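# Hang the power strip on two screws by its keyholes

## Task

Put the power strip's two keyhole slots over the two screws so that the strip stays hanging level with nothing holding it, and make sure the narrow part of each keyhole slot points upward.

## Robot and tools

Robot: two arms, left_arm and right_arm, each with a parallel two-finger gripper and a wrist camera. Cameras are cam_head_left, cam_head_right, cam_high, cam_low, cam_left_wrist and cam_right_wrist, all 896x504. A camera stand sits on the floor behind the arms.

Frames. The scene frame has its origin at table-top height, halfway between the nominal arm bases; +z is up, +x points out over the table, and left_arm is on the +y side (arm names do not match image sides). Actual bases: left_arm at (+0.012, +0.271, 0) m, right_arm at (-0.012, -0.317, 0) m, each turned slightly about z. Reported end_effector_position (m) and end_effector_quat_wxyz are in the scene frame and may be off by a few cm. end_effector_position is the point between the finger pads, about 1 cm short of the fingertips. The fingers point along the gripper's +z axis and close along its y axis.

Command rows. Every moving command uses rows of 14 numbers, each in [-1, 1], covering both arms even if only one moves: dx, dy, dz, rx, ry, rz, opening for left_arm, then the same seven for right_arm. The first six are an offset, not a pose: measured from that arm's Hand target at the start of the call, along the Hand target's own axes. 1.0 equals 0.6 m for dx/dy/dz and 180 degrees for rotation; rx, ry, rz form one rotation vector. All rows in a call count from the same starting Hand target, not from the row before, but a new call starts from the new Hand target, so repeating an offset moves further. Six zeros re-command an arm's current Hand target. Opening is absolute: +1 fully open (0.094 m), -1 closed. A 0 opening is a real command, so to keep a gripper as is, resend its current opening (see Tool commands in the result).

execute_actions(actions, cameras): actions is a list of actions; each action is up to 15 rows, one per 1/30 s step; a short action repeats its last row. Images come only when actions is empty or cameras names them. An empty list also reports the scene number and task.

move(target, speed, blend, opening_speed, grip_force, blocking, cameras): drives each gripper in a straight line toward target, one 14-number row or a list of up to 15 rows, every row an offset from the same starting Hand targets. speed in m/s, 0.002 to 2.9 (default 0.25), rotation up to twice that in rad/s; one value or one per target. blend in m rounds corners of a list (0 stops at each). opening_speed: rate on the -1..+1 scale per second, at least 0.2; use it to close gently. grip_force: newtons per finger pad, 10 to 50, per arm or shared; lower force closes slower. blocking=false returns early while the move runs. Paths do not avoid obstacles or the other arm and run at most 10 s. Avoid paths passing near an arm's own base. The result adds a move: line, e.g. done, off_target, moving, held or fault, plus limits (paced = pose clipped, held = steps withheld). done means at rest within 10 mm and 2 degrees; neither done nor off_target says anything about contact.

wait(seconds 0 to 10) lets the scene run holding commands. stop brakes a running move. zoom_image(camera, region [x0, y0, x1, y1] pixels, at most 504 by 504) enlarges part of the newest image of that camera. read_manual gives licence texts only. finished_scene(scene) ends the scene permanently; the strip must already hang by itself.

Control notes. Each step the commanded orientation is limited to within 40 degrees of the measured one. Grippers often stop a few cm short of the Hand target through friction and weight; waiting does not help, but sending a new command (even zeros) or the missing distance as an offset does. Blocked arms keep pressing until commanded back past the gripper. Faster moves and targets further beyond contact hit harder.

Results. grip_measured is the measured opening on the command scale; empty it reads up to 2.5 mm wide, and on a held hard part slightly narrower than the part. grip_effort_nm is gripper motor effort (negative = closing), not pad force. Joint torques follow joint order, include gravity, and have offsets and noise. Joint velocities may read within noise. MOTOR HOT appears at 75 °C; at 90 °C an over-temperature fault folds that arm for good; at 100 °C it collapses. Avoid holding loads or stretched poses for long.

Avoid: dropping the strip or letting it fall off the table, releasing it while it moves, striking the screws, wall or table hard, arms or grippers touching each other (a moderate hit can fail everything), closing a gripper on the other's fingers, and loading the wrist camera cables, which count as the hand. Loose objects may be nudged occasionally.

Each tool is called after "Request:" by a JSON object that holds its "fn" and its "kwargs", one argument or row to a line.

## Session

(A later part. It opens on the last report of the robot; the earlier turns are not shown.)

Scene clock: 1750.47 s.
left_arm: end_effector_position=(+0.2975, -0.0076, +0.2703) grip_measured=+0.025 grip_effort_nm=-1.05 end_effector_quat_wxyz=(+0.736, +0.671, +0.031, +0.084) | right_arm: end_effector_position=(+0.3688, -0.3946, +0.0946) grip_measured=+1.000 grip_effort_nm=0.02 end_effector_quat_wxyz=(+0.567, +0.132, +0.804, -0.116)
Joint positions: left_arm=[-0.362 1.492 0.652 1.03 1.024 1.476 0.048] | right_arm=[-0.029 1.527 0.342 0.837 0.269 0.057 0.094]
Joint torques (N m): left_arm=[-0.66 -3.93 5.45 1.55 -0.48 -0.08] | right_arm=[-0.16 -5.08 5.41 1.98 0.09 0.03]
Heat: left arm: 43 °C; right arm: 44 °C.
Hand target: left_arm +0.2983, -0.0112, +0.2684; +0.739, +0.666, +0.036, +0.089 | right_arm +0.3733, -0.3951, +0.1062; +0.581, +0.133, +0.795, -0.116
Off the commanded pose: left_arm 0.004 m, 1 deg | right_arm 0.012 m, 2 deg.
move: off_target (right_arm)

Request:
{"fn": "execute_actions", "kwargs": {
  "actions": []
}}

Request:
{"fn": "zoom_image", "kwargs": {
  "camera": "cam_head_left",
  "region": [370, 120, 490, 240]
}}

Request:
{"fn": "zoom_image", "kwargs": {
  "camera": "cam_head_right",
  "region": [370, 120, 470, 220]
}}

Scene clock: 1783.67 s.
left_arm: end_effector_position=(+0.2975, -0.0076, +0.2703) grip_measured=+0.025 grip_effort_nm=-1.05 end_effector_quat_wxyz=(+0.736, +0.671, +0.031, +0.084) | right_arm: end_effector_position=(+0.3688, -0.3946, +0.0946) grip_measured=+1.000 grip_effort_nm=0.02 end_effector_quat_wxyz=(+0.567, +0.132, +0.804, -0.116)
Joint positions: left_arm=[-0.362 1.492 0.652 1.03 1.024 1.476 0.048] | right_arm=[-0.029 1.527 0.342 0.837 0.269 0.057 0.094]
Joint velocities: within noise
Joint torques (N m): left_arm=[-0.79 -4.05 5.42 1.53 -0.49 -0.06] | right_arm=[-0.02 -5.09 5.34 1.98 0.1 0.04]
Heat: left arm: 42 °C; right arm: 44 °C.
Hand target: left_arm +0.2983, -0.0112, +0.2684; +0.739, +0.666, +0.036, +0.089 | right_arm +0.3733, -0.3951, +0.1062; +0.581, +0.133, +0.795, -0.116
Tool commands: left_gripper/opening=-0.4 right_gripper/opening=+1.0
Off the commanded pose: left_arm 0.004 m, 1 deg | right_arm 0.012 m, 2 deg.

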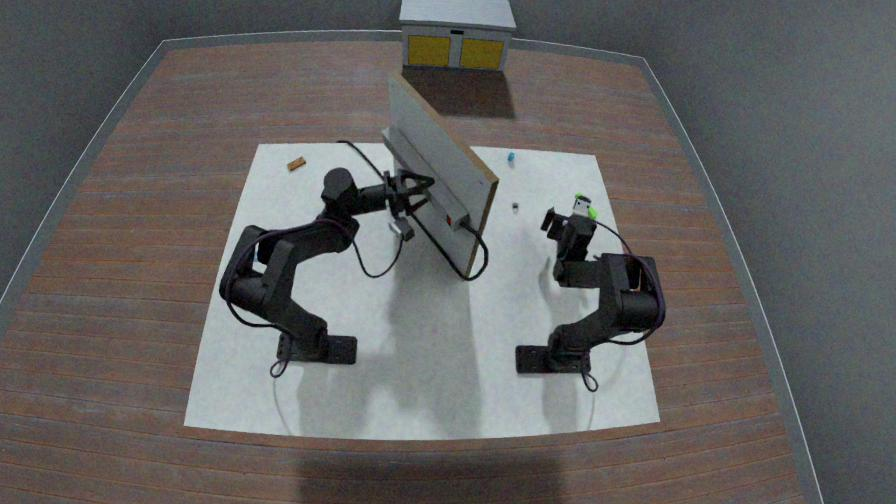

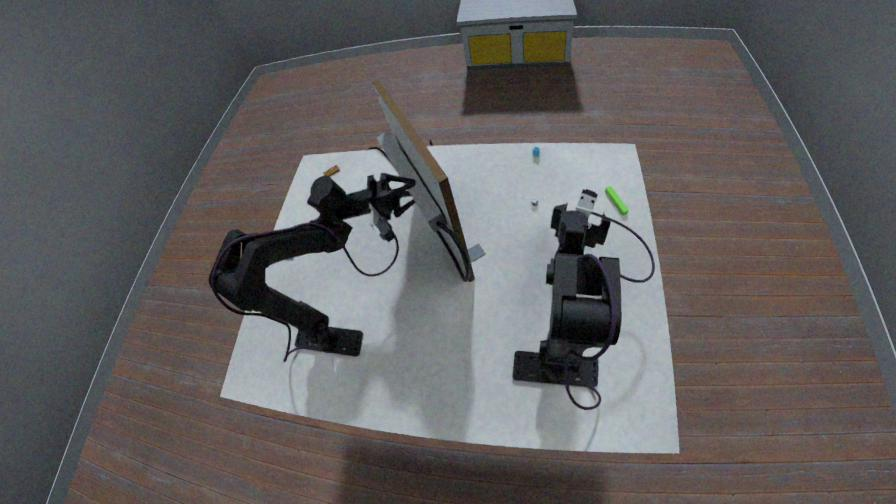

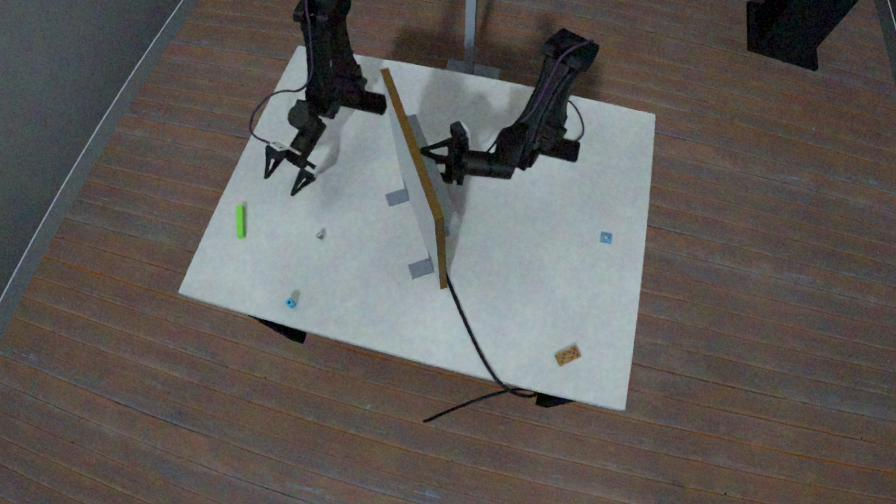

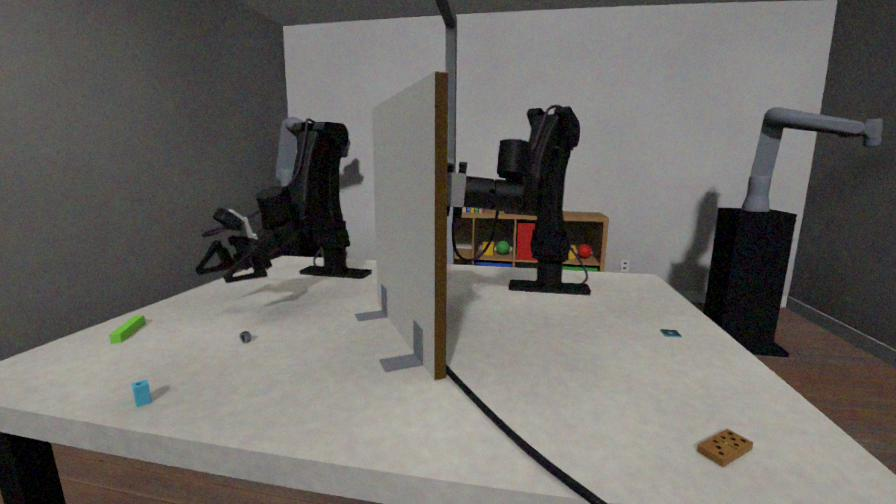

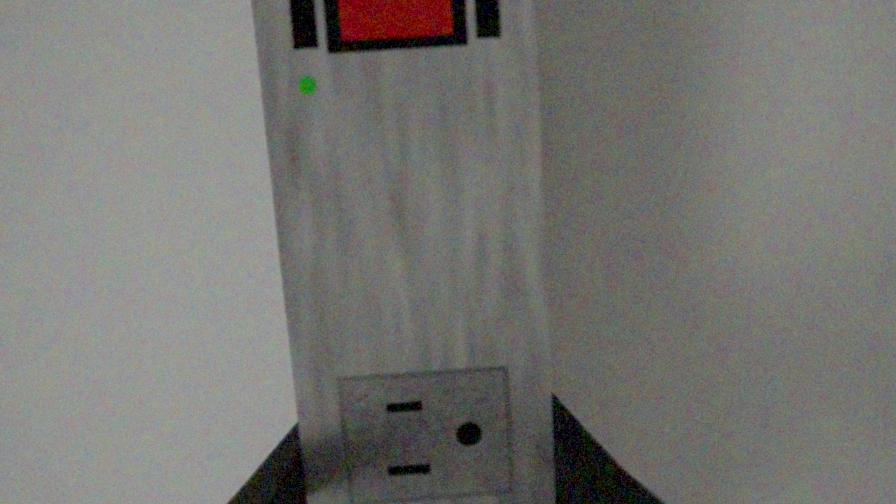

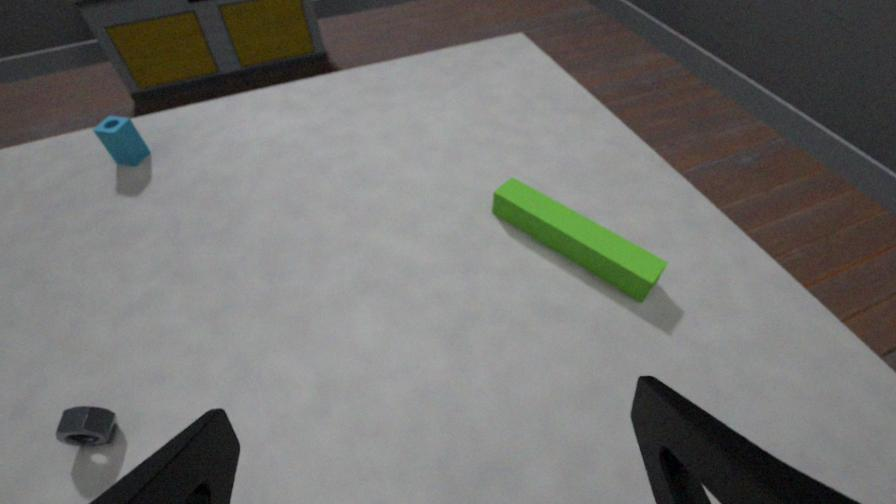

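Scaled by 4.200.

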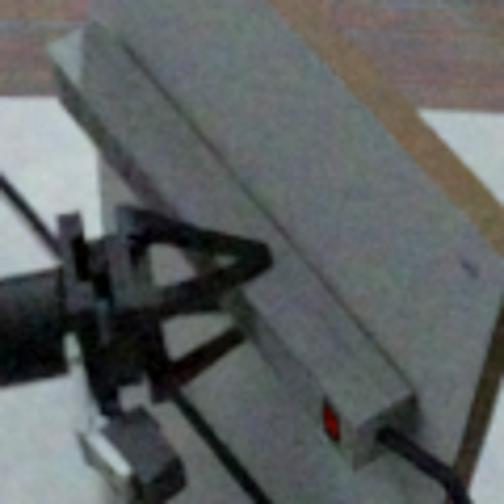

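Scaled by 5.040.

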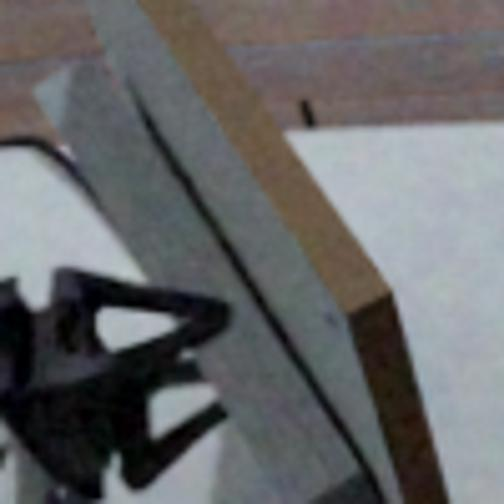

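Request:
{"fn": "move", "kwargs": {
  "target": [0.0175,0.0088,0.0305,0,0,0,-0.4,0,0,0,0,0,0,1],
  "speed": 0.03
}}

Scene clock: 1803.03 s.
left_arm: end_effector_position=(+0.2981, -0.0085, +0.2699) grip_measured=+0.025 grip_effort_nm=-1.05 end_effector_quat_wxyz=(+0.738, +0.669, +0.026, +0.083) | right_arm: end_effector_position=(+0.3688, -0.3946, +0.0946) grip_measured=+1.000 grip_effort_nm=0.02 end_effector_quat_wxyz=(+0.567, +0.132, +0.804, -0.116)
Joint positions: left_arm=[-0.362 1.507 0.655 1.055 1.031 1.469 0.048] | right_arm=[-0.029 1.527 0.342 0.837 0.269 0.057 0.094]
Joint torques (N m): left_arm=[-3 -2.09 11.41 0.84 -0.91 0.1] | right_arm=[-0.03 -5.14 5.41 1.99 0.11 0.01]
Heat: left arm: 41 °C; right arm: 44 °C.
Hand target: left_arm +0.3113, -0.0267, +0.2763; +0.739, +0.666, +0.036, +0.089 | right_arm +0.3733, -0.3951, +0.1062; +0.581, +0.133, +0.795, -0.116
Off the commanded pose: left_arm 0.023 m, 1 deg | right_arm 0.012 m, 2 deg.
move: off_target (left_arm, right_arm)

Request:
{"fn": "wait", "kwargs": {
  "seconds": 0.1,
  "cameras": ["cam_head_left","cam_head_right","cam_low","cam_left_wrist"]
}}

Request:
{"fn": "zoom_image", "kwargs": {
  "camera": "cam_head_left",
  "region": [430, 170, 490, 230]
}}

Request:
{"fn": "zoom_image", "kwargs": {
  "camera": "cam_head_left",
  "region": [375, 115, 435, 175]
}}

Request:
{"fn": "zoom_image", "kwargs": {
  "camera": "cam_low",
  "region": [420, 100, 540, 220]
}}

Scene clock: 1814.27 s.
left_arm: end_effector_position=(+0.2981, -0.0085, +0.2699) grip_measured=+0.025 grip_effort_nm=-1.05 end_effector_quat_wxyz=(+0.738, +0.669, +0.026, +0.083) | right_arm: end_effector_position=(+0.3688, -0.3946, +0.0946) grip_measured=+1.000 grip_effort_nm=0.02 end_effector_quat_wxyz=(+0.567, +0.132, +0.804, -0.116)
Joint positions: left_arm=[-0.362 1.507 0.655 1.055 1.031 1.469 0.048] | right_arm=[-0.029 1.527 0.342 0.837 0.269 0.057 0.094]
Joint torques (N m): left_arm=[-3.06 -2.15 11.38 0.85 -0.92 0.1] | right_arm=[-0.05 -5.11 5.42 1.97 0.08 0.01]
Heat: left arm: 43 °C; right arm: 44 °C.
Hand target: left_arm +0.3113, -0.0267, +0.2763; +0.739, +0.666, +0.036, +0.089 | right_arm +0.3733, -0.3951, +0.1062; +0.581, +0.133, +0.795, -0.116
Tool commands: left_gripper/opening=-0.4 right_gripper/opening=+1.0
Off the commanded pose: left_arm 0.023 m, 1 deg | right_arm 0.012 m, 2 deg.
wait: 0.10 s; at rest from the start
Images, in order (width x height): cam_head_left 896x504, cam_head_right 896x504, cam_low 896x504, cam_left_wrist 896x504.

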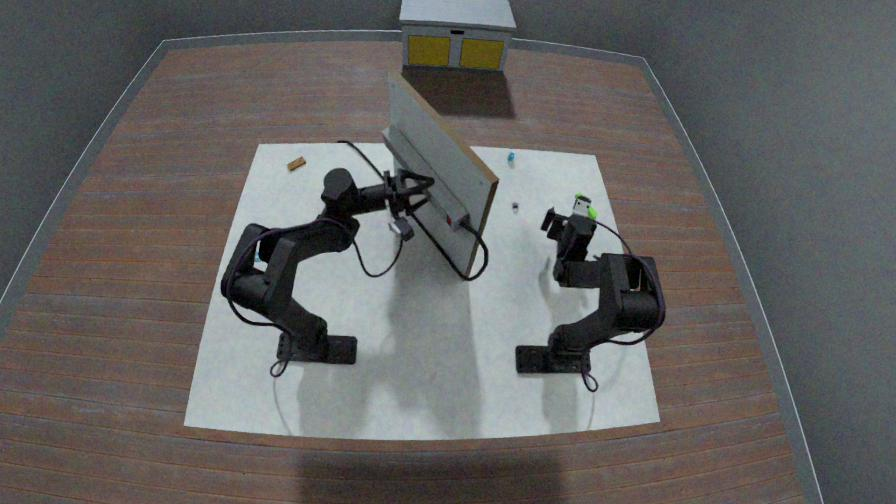

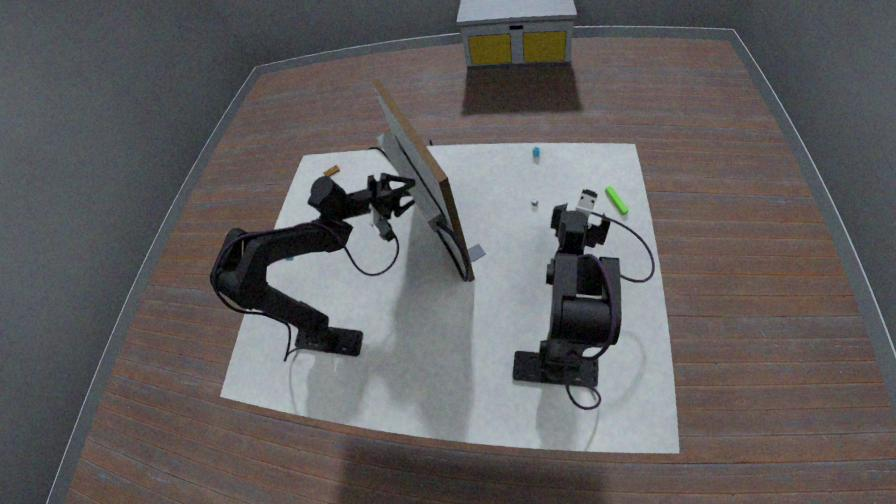

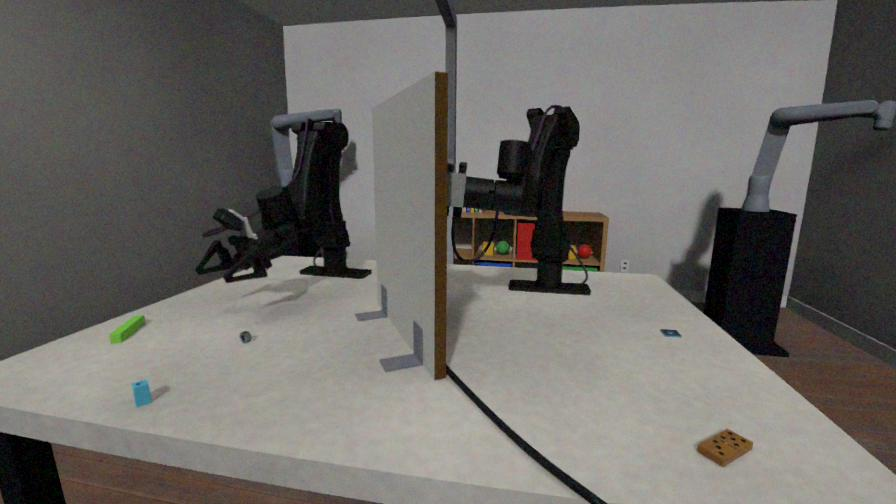

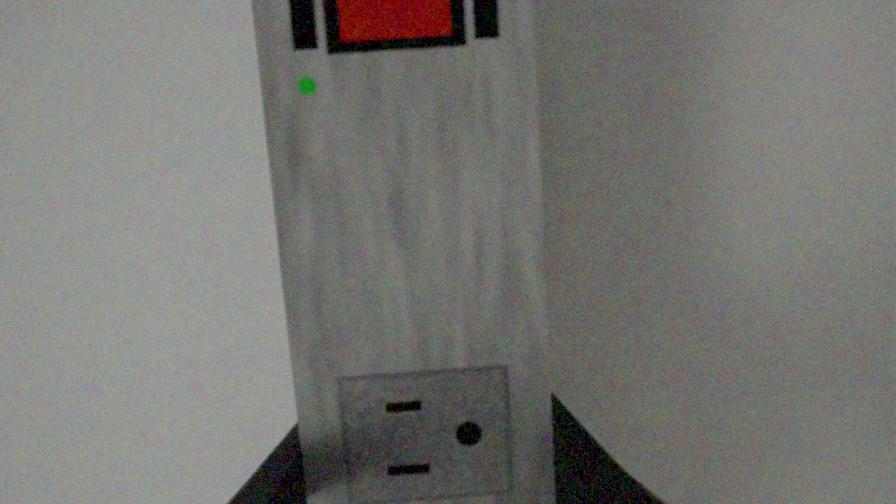

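Scaled by 8.400.

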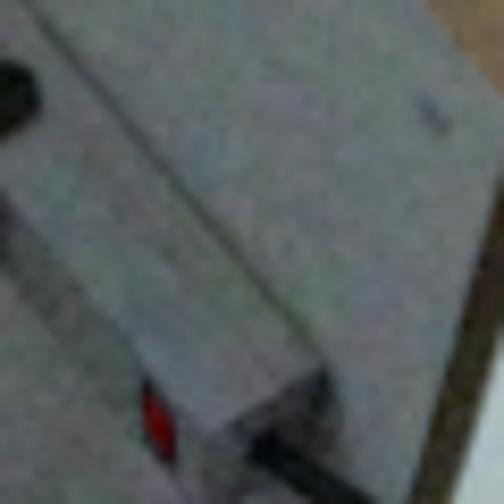

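Scaled by 8.400.

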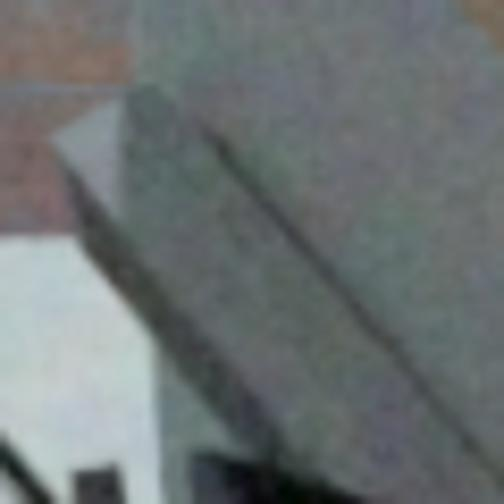

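Scaled by 4.200.

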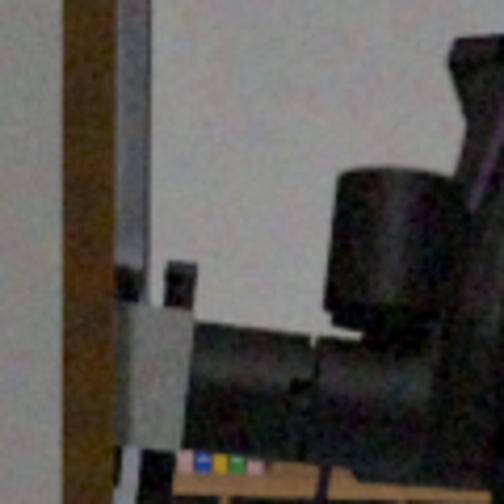

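Request:
{"fn": "move", "kwargs": {
  "target": [-0.0102,0.0062,-0.0493,0,0,0,-0.4,0,0,0,0,0,0,1],
  "speed": 0.05
}}

Scene clock: 1822.23 s.
left_arm: end_effector_position=(+0.2979, -0.0073, +0.2705) grip_measured=+0.025 grip_effort_nm=-1.05 end_effector_quat_wxyz=(+0.739, +0.669, +0.027, +0.080) | right_arm: end_effector_position=(+0.3688, -0.3946, +0.0946) grip_measured=+1.000 grip_effort_nm=0.02 end_effector_quat_wxyz=(+0.567, +0.132, +0.804, -0.116)
Joint positions: left_arm=[-0.357 1.506 0.655 1.057 1.038 1.459 0.048] | right_arm=[-0.029 1.527 0.342 0.837 0.269 0.057 0.094]
Joint torques (N m): left_arm=[1.33 -7.08 5.64 1.08 -0.14 -0.13] | right_arm=[-0.12 -5.05 5.35 1.98 0.08 0.01]
Heat: left arm: 44 °C; right arm: 44 °C.
Hand target: left_arm +0.2999, +0.0015, +0.2764; +0.739, +0.666, +0.036, +0.089 | right_arm +0.3733, -0.3951, +0.1062; +0.581, +0.133, +0.795, -0.116
Off the commanded pose: left_arm 0.011 m, 1 deg | right_arm 0.012 m, 2 deg.
move: off_target (left_arm, right_arm)

Request:
{"fn": "move", "kwargs": {
  "target": [0.0228,-0.0063,0.0443,0,0,0,-0.4,0,0,0,0,0,0,1],
  "speed": 0.05
}}

Scene clock: 1827.30 s.
left_arm: end_effector_position=(+0.2982, -0.0085, +0.2693) grip_measured=+0.025 grip_effort_nm=-1.05 end_effector_quat_wxyz=(+0.738, +0.670, +0.016, +0.073) | right_arm: end_effector_position=(+0.3688, -0.3946, +0.0946) grip_measured=+1.000 grip_effort_nm=0.02 end_effector_quat_wxyz=(+0.567, +0.132, +0.804, -0.116)
Joint positions: left_arm=[-0.353 1.527 0.67 1.068 1.068 1.459 0.048] | right_arm=[-0.029 1.527 0.342 0.837 0.269 0.057 0.094]
Joint torques (N m): left_arm=[-1.98 -2.28 11.28 0.79 -1.09 0.1] | right_arm=[-0.1 -5.16 5.44 1.96 0.1 -0.01]
Heat: left arm: 43 °C; right arm: 44 °C.
Hand target: left_arm +0.3182, -0.0225, +0.2764; +0.739, +0.666, +0.036, +0.089 | right_arm +0.3733, -0.3951, +0.1062; +0.581, +0.133, +0.795, -0.116
Off the commanded pose: left_arm 0.025 m, 3 deg | right_arm 0.012 m, 2 deg.
move: off_target (left_arm, right_arm)

Request:
{"fn": "move", "kwargs": {
  "target": [-0.0293,-0.0467,-0.031,0,0,0,-0.4,0,0,0,0,0,0,1],
  "speed": 0.03
}}

Scene clock: 1837.73 s.
left_arm: end_effector_position=(+0.2972, -0.0068, +0.2668) grip_measured=+0.025 grip_effort_nm=-1.05 end_effector_quat_wxyz=(+0.751, +0.653, +0.015, +0.100) | right_arm: end_effector_position=(+0.3688, -0.3946, +0.0946) grip_measured=+1.000 grip_effort_nm=0.02 end_effector_quat_wxyz=(+0.567, +0.132, +0.804, -0.116)
Joint positions: left_arm=[-0.362 1.555 0.618 1.22 1.017 1.437 0.048] | right_arm=[-0.029 1.527 0.342 0.837 0.269 0.057 0.094]
Joint torques (N m): left_arm=[-0.59 -3.25 4.03 0.8 -0.38 0.34] | right_arm=[-0.06 -5.08 5.37 1.95 0.09 -0.01]
Heat: left arm: 43 °C; right arm: 44 °C.
Hand target: left_arm +0.3001, -0.0101, +0.2454; +0.739, +0.666, +0.036, +0.089 | right_arm +0.3733, -0.3951, +0.1062; +0.581, +0.133, +0.795, -0.116
Off the commanded pose: left_arm 0.022 m, 3 deg | right_arm 0.012 m, 2 deg.
move: off_target (left_arm, right_arm)

Request:
{"fn": "wait", "kwargs": {
  "seconds": 0.1,
  "cameras": ["cam_head_left","cam_head_right","cam_low","cam_left_wrist"]
}}

Request:
{"fn": "zoom_image", "kwargs": {
  "camera": "cam_head_left",
  "region": [430, 170, 490, 230]
}}

Request:
{"fn": "zoom_image", "kwargs": {
  "camera": "cam_head_left",
  "region": [375, 115, 435, 175]
}}

Request:
{"fn": "zoom_image", "kwargs": {
  "camera": "cam_head_right",
  "region": [390, 170, 480, 260]
}}

Request:
{"fn": "zoom_image", "kwargs": {
  "camera": "cam_low",
  "region": [430, 150, 490, 210]
}}

Scene clock: 1845.73 s.
left_arm: end_effector_position=(+0.2972, -0.0068, +0.2668) grip_measured=+0.025 grip_effort_nm=-1.05 end_effector_quat_wxyz=(+0.751, +0.653, +0.015, +0.100) | right_arm: end_effector_position=(+0.3688, -0.3946, +0.0946) grip_measured=+1.000 grip_effort_nm=0.02 end_effector_quat_wxyz=(+0.567, +0.132, +0.804, -0.116)
Joint positions: left_arm=[-0.362 1.555 0.618 1.22 1.017 1.437 0.048] | right_arm=[-0.029 1.527 0.342 0.837 0.269 0.057 0.094]
Joint torques (N m): left_arm=[-0.58 -3.29 4.04 0.81 -0.38 0.32] | right_arm=[-0.1 -5.03 5.42 1.95 0.07 0.02]
Heat: left arm: 43 °C; right arm: 44 °C.
Hand target: left_arm +0.3001, -0.0101, +0.2454; +0.739, +0.666, +0.036, +0.089 | right_arm +0.3733, -0.3951, +0.1062; +0.581, +0.133, +0.795, -0.116
Tool commands: left_gripper/opening=-0.4 right_gripper/opening=+1.0
Off the commanded pose: left_arm 0.022 m, 3 deg | right_arm 0.012 m, 2 deg.
wait: 0.10 s; at rest from the start
Images, in order (width x height): cam_head_left 896x504, cam_head_right 896x504, cam_low 896x504, cam_left_wrist 896x504.

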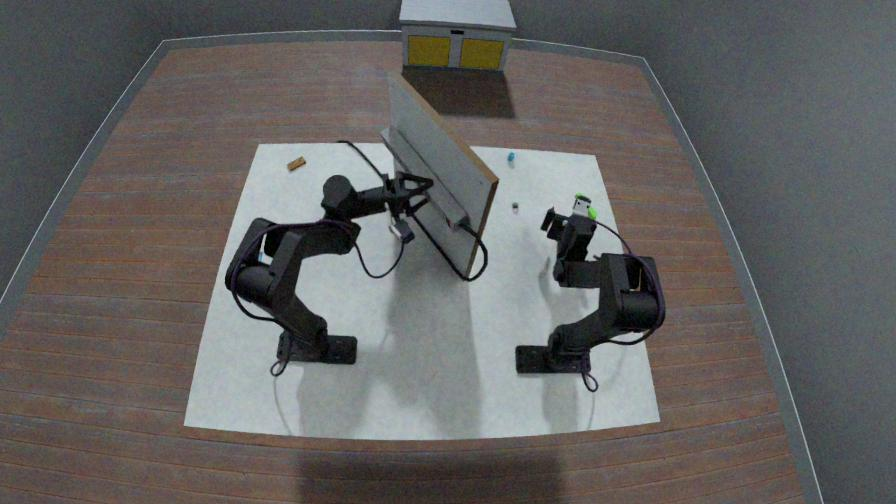

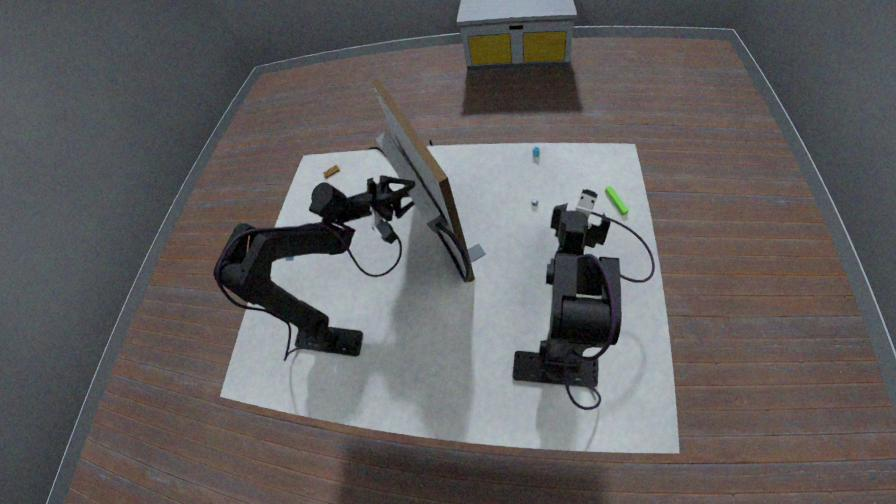

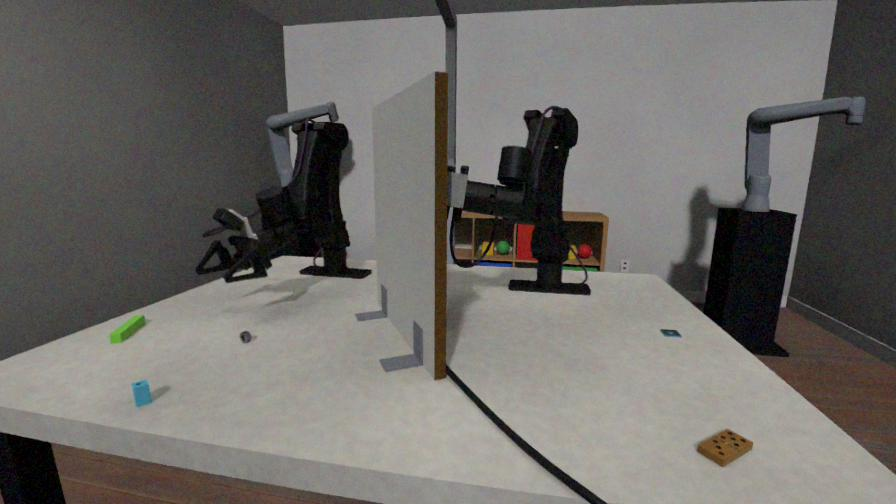

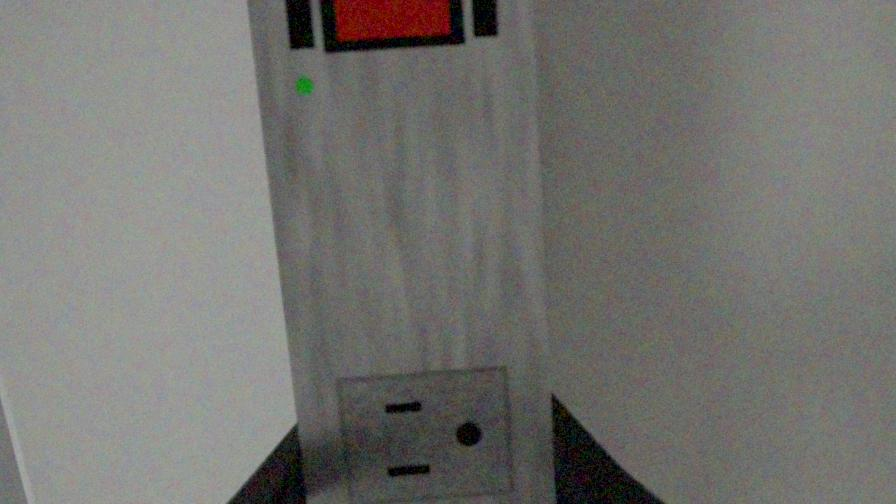

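Scaled by 8.400.

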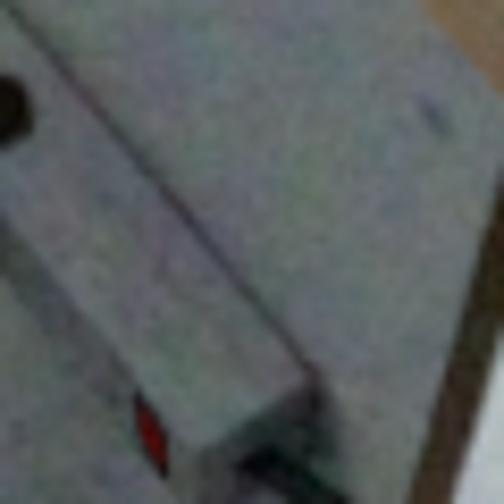

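Scaled by 8.400.

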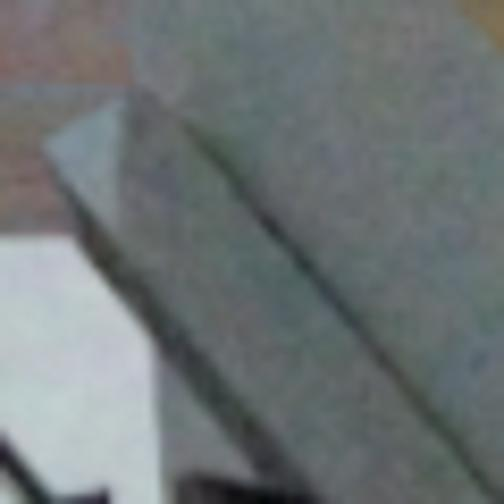

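Scaled by 5.600.

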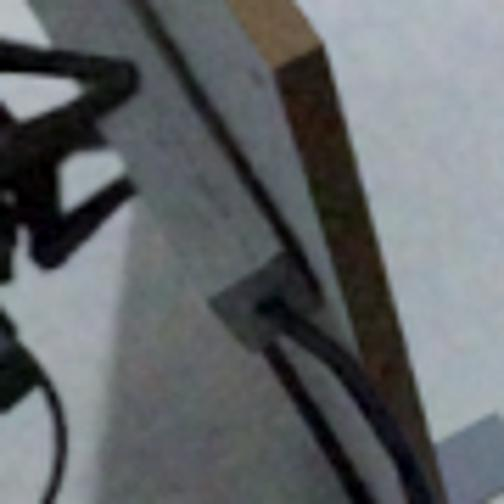

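Scaled by 8.400.

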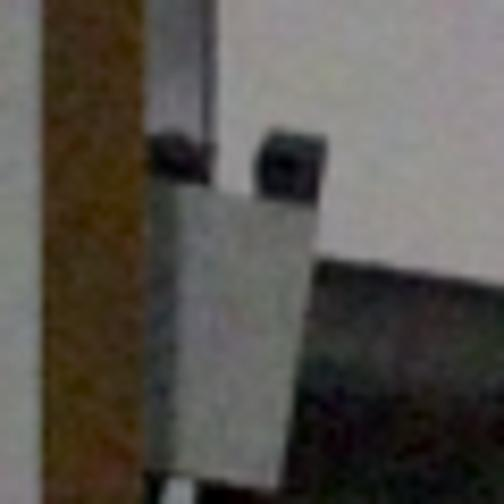

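Request:
{"fn": "move", "kwargs": {
  "target": [-0.0153,0.0477,-0.0415,0,0,0,-0.4,0,0,0,0,0,0,1],
  "speed": 0.05,
  "cameras": ["cam_head_left","cam_low"]
}}

Request:
{"fn": "zoom_image", "kwargs": {
  "camera": "cam_head_left",
  "region": [370, 120, 490, 240]
}}

Request:
{"fn": "zoom_image", "kwargs": {
  "camera": "cam_low",
  "region": [430, 150, 490, 210]
}}

Scene clock: 1854.87 s.
left_arm: end_effector_position=(+0.2925, +0.0139, +0.2605) grip_measured=+0.025 grip_effort_nm=-1.05 end_effector_quat_wxyz=(+0.736, +0.669, +0.045, +0.091) | right_arm: end_effector_position=(+0.3688, -0.3946, +0.0946) grip_measured=+1.000 grip_effort_nm=0.02 end_effector_quat_wxyz=(+0.567, +0.132, +0.804, -0.116)
Joint positions: left_arm=[-0.304 1.457 0.566 1.095 1.05 1.448 0.048] | right_arm=[-0.029 1.527 0.342 0.837 0.269 0.057 0.094]
Joint torques (N m): left_arm=[0.36 -7.36 5.87 1.09 0.05 -0.18] | right_arm=[-0.06 -5.16 5.5 1.94 0.1 -0.01]
Heat: left arm: 42 °C; right arm: 44 °C.
Hand target: left_arm +0.2845, +0.0154, +0.2705; +0.739, +0.666, +0.036, +0.089 | right_arm +0.3733, -0.3951, +0.1062; +0.581, +0.133, +0.795, -0.116
Off the commanded pose: left_arm 0.013 m, 1 deg | right_arm 0.012 m, 2 deg.
move: off_target (left_arm, right_arm)
Images, in order (width x height): cam_head_left 896x504, cam_low 896x504.

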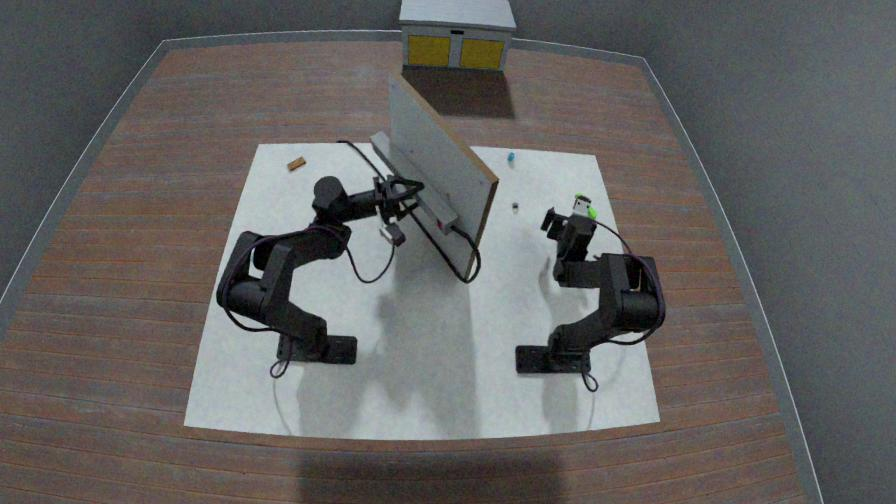

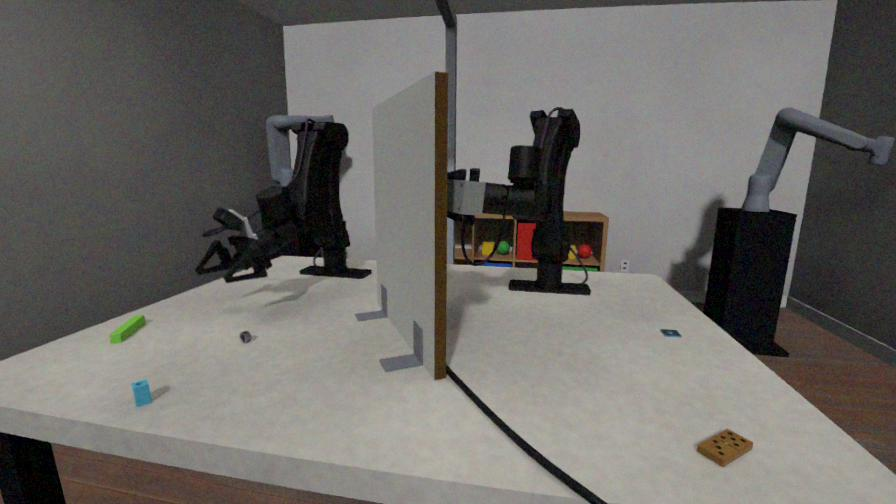

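Scaled by 4.200.

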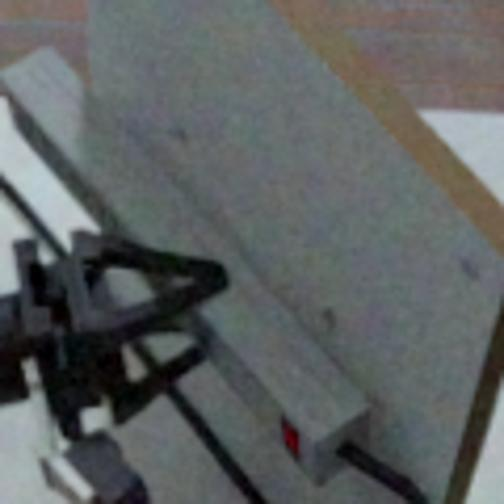

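Scaled by 8.400.

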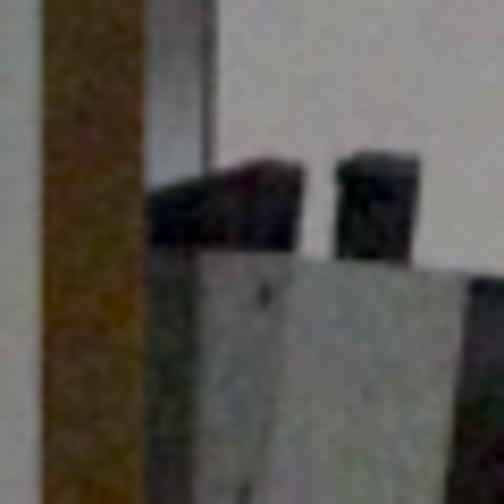

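Request:
{"fn": "zoom_image", "kwargs": {
  "camera": "cam_low",
  "region": [435, 165, 500, 230]
}}

Request:
{"fn": "zoom_image", "kwargs": {
  "camera": "cam_low",
  "region": [445, 175, 475, 205]
}}

Request:
{"fn": "zoom_image", "kwargs": {
  "camera": "cam_head_left",
  "region": [400, 140, 460, 200]
}}

Scaled by 7.754.

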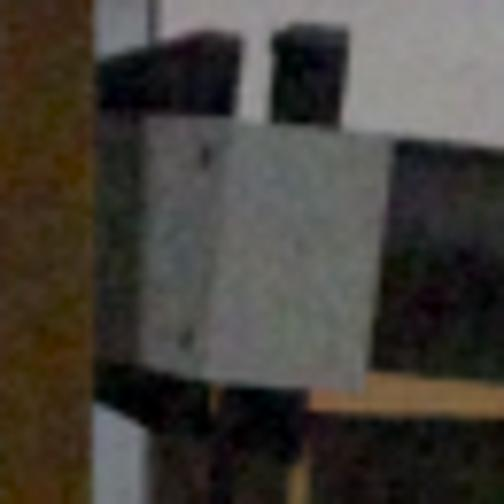

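Scaled by 16.800.

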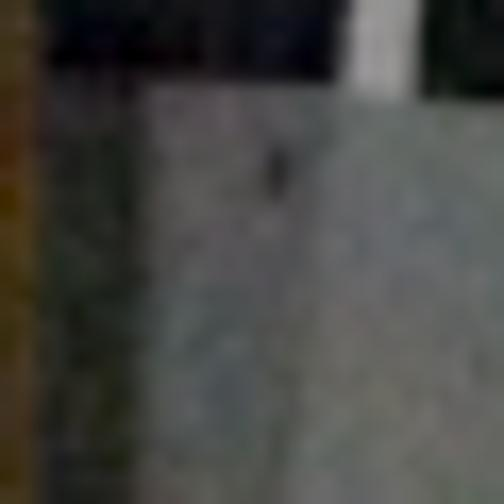

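Scaled by 8.400.

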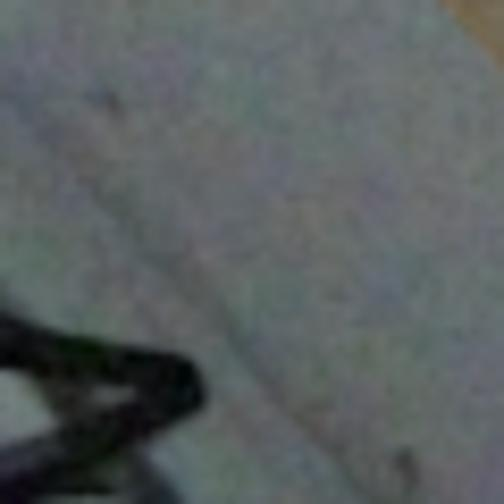

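Request:
{"fn": "move", "kwargs": {
  "target": [0,0,0,0.0365,0,-0.0256,-0.4,0,0,0,0,0,0,1],
  "speed": 0.06,
  "cameras": ["cam_head_left","cam_low","cam_left_wrist"]
}}

Request:
{"fn": "zoom_image", "kwargs": {
  "camera": "cam_head_left",
  "region": [370, 120, 490, 240]
}}

Request:
{"fn": "zoom_image", "kwargs": {
  "camera": "cam_low",
  "region": [435, 155, 500, 220]
}}

Scene clock: 1890.23 s.
left_arm: end_effector_position=(+0.2870, +0.0164, +0.2400) grip_measured=+0.025 grip_effort_nm=-1.05 end_effector_quat_wxyz=(+0.691, +0.715, +0.098, +0.042) | right_arm: end_effector_position=(+0.3688, -0.3946, +0.0946) grip_measured=+1.000 grip_effort_nm=0.02 end_effector_quat_wxyz=(+0.567, +0.132, +0.804, -0.116)
Joint positions: left_arm=[-0.3 1.349 0.6 0.667 1.055 1.567 0.048] | right_arm=[-0.029 1.527 0.342 0.837 0.269 0.057 0.094]
Joint torques (N m): left_arm=[0.43 -7.02 10.84 1.12 0.32 -0.03] | right_arm=[-0.01 -5.19 5.55 1.96 0.07 0]
Heat: left arm: 43 °C; right arm: 44 °C.
Hand target: left_arm +0.2844, +0.0154, +0.2705; +0.703, +0.706, +0.068, +0.057 | right_arm +0.3733, -0.3951, +0.1062; +0.581, +0.133, +0.795, -0.116
Off the commanded pose: left_arm 0.031 m, 4 deg | right_arm 0.012 m, 2 deg.
move: off_target (left_arm, right_arm)
Images, in order (width x height): cam_head_left 896x504, cam_low 896x504, cam_left_wrist 896x504.

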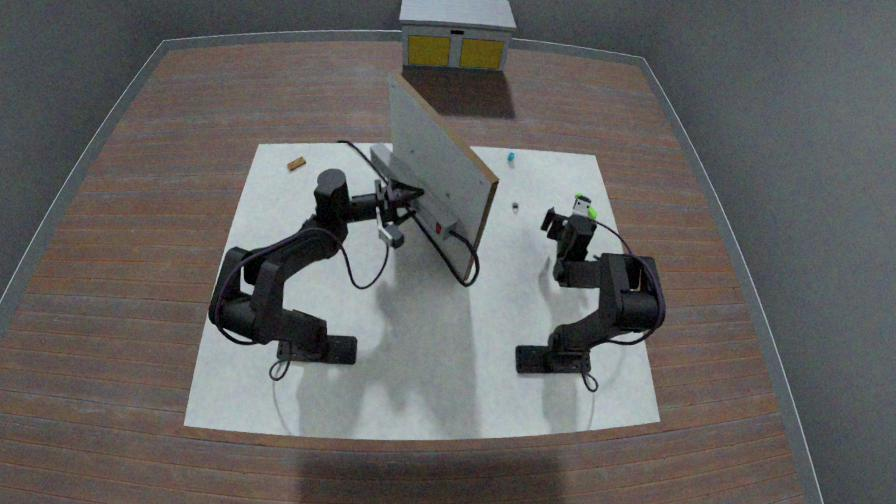

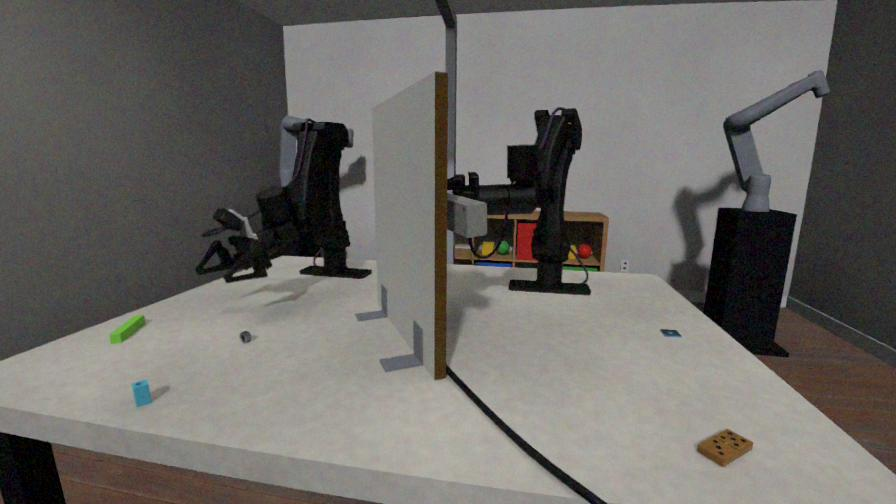

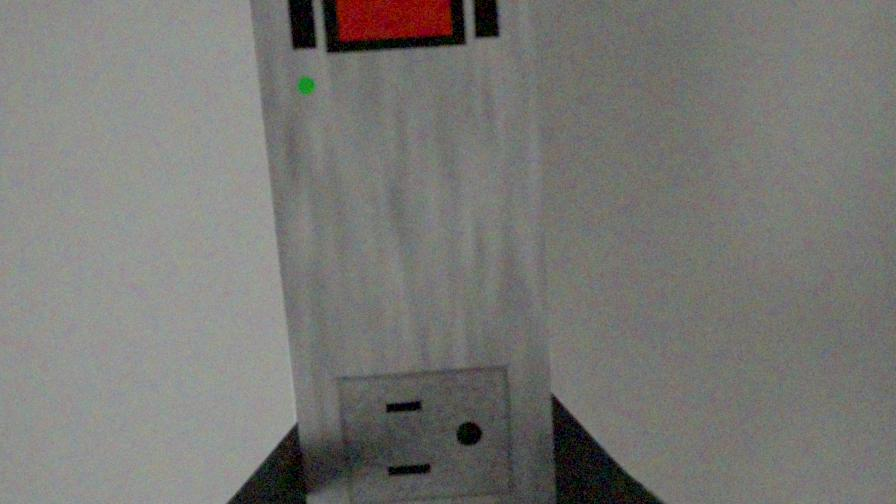

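Scaled by 4.200.

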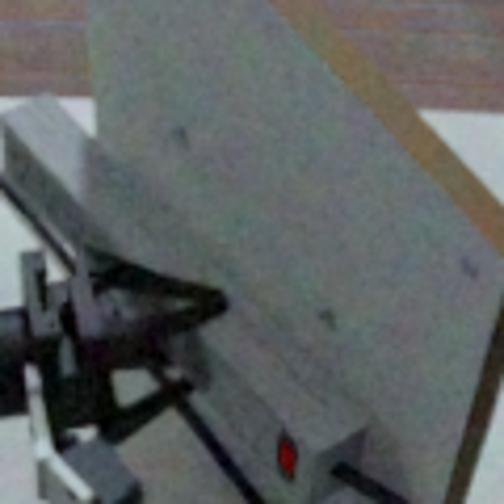

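Scaled by 7.754.

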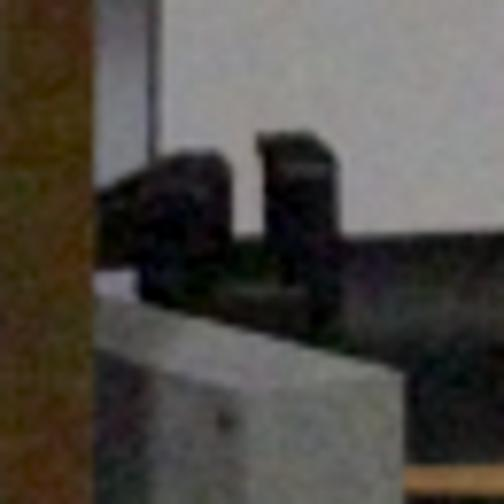

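Request:
{"fn": "move", "kwargs": {
  "target": [0,0.0467,0,-0.0065,0,0.022,-0.4,0,0,0,0,0,0,1],
  "speed": 0.06,
  "cameras": ["cam_head_left","cam_low"]
}}

Request:
{"fn": "zoom_image", "kwargs": {
  "camera": "cam_head_left",
  "region": [370, 120, 490, 240]
}}

Request:
{"fn": "zoom_image", "kwargs": {
  "camera": "cam_low",
  "region": [435, 155, 500, 220]
}}

Scene clock: 1901.03 s.
left_arm: end_effector_position=(+0.2897, +0.0155, +0.2680) grip_measured=+0.025 grip_effort_nm=-1.05 end_effector_quat_wxyz=(+0.697, +0.710, +0.072, +0.067) | right_arm: end_effector_position=(+0.3688, -0.3946, +0.0946) grip_measured=+1.000 grip_effort_nm=0.02 end_effector_quat_wxyz=(+0.567, +0.132, +0.804, -0.116)
Joint positions: left_arm=[-0.3 1.314 0.667 0.609 1.055 1.599 0.048] | right_arm=[-0.029 1.527 0.342 0.837 0.269 0.057 0.094]
Joint torques (N m): left_arm=[0.36 -6.74 11.11 1.13 0.3 -0.06] | right_arm=[-0.01 -4.97 5.37 1.97 0.11 0.02]
Heat: left arm: 45 °C; right arm: 44 °C.
Hand target: left_arm +0.2849, +0.0153, +0.2985; +0.708, +0.700, +0.043, +0.082 | right_arm +0.3733, -0.3951, +0.1062; +0.581, +0.133, +0.795, -0.116
Off the commanded pose: left_arm 0.031 m, 4 deg | right_arm 0.012 m, 2 deg.
move: off_target (left_arm, right_arm)
Images, in order (width x height): cam_head_left 896x504, cam_low 896x504.

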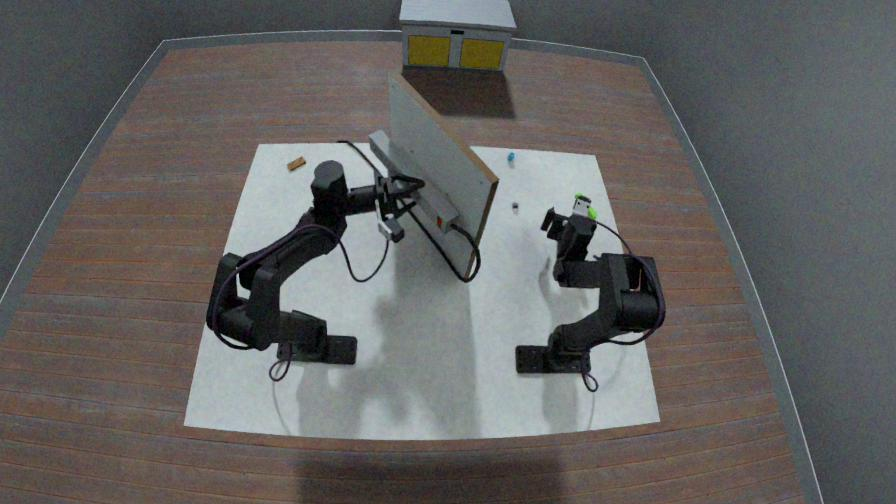

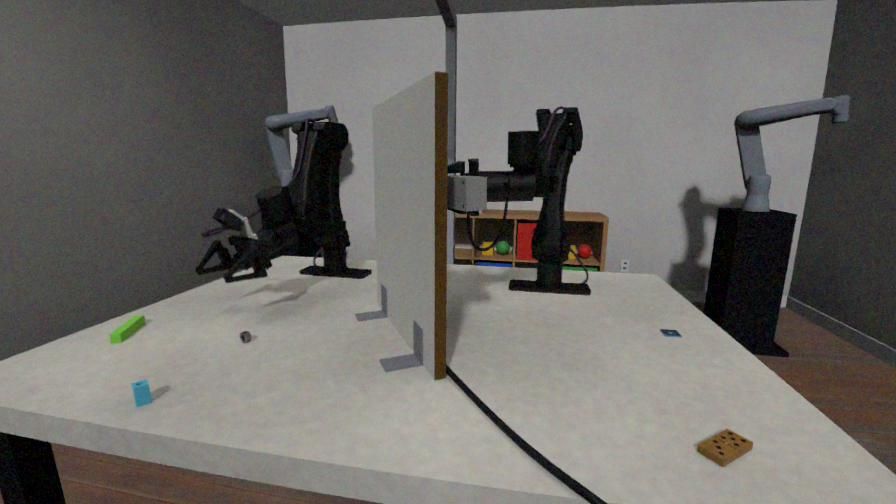

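Scaled by 4.200.

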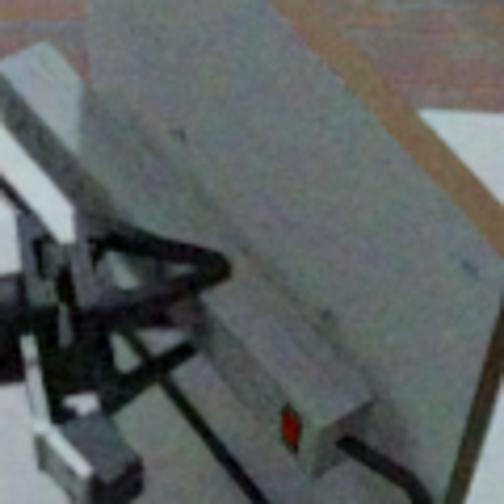

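Scaled by 7.754.

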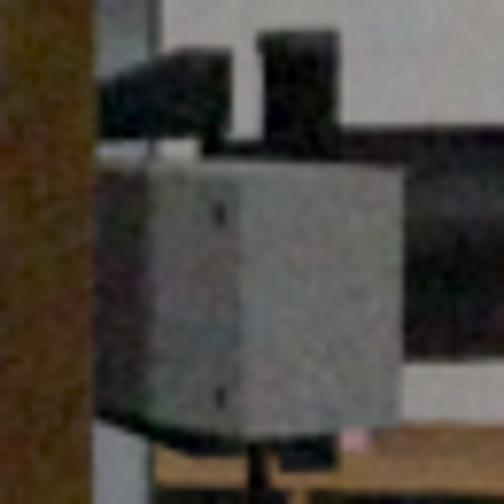

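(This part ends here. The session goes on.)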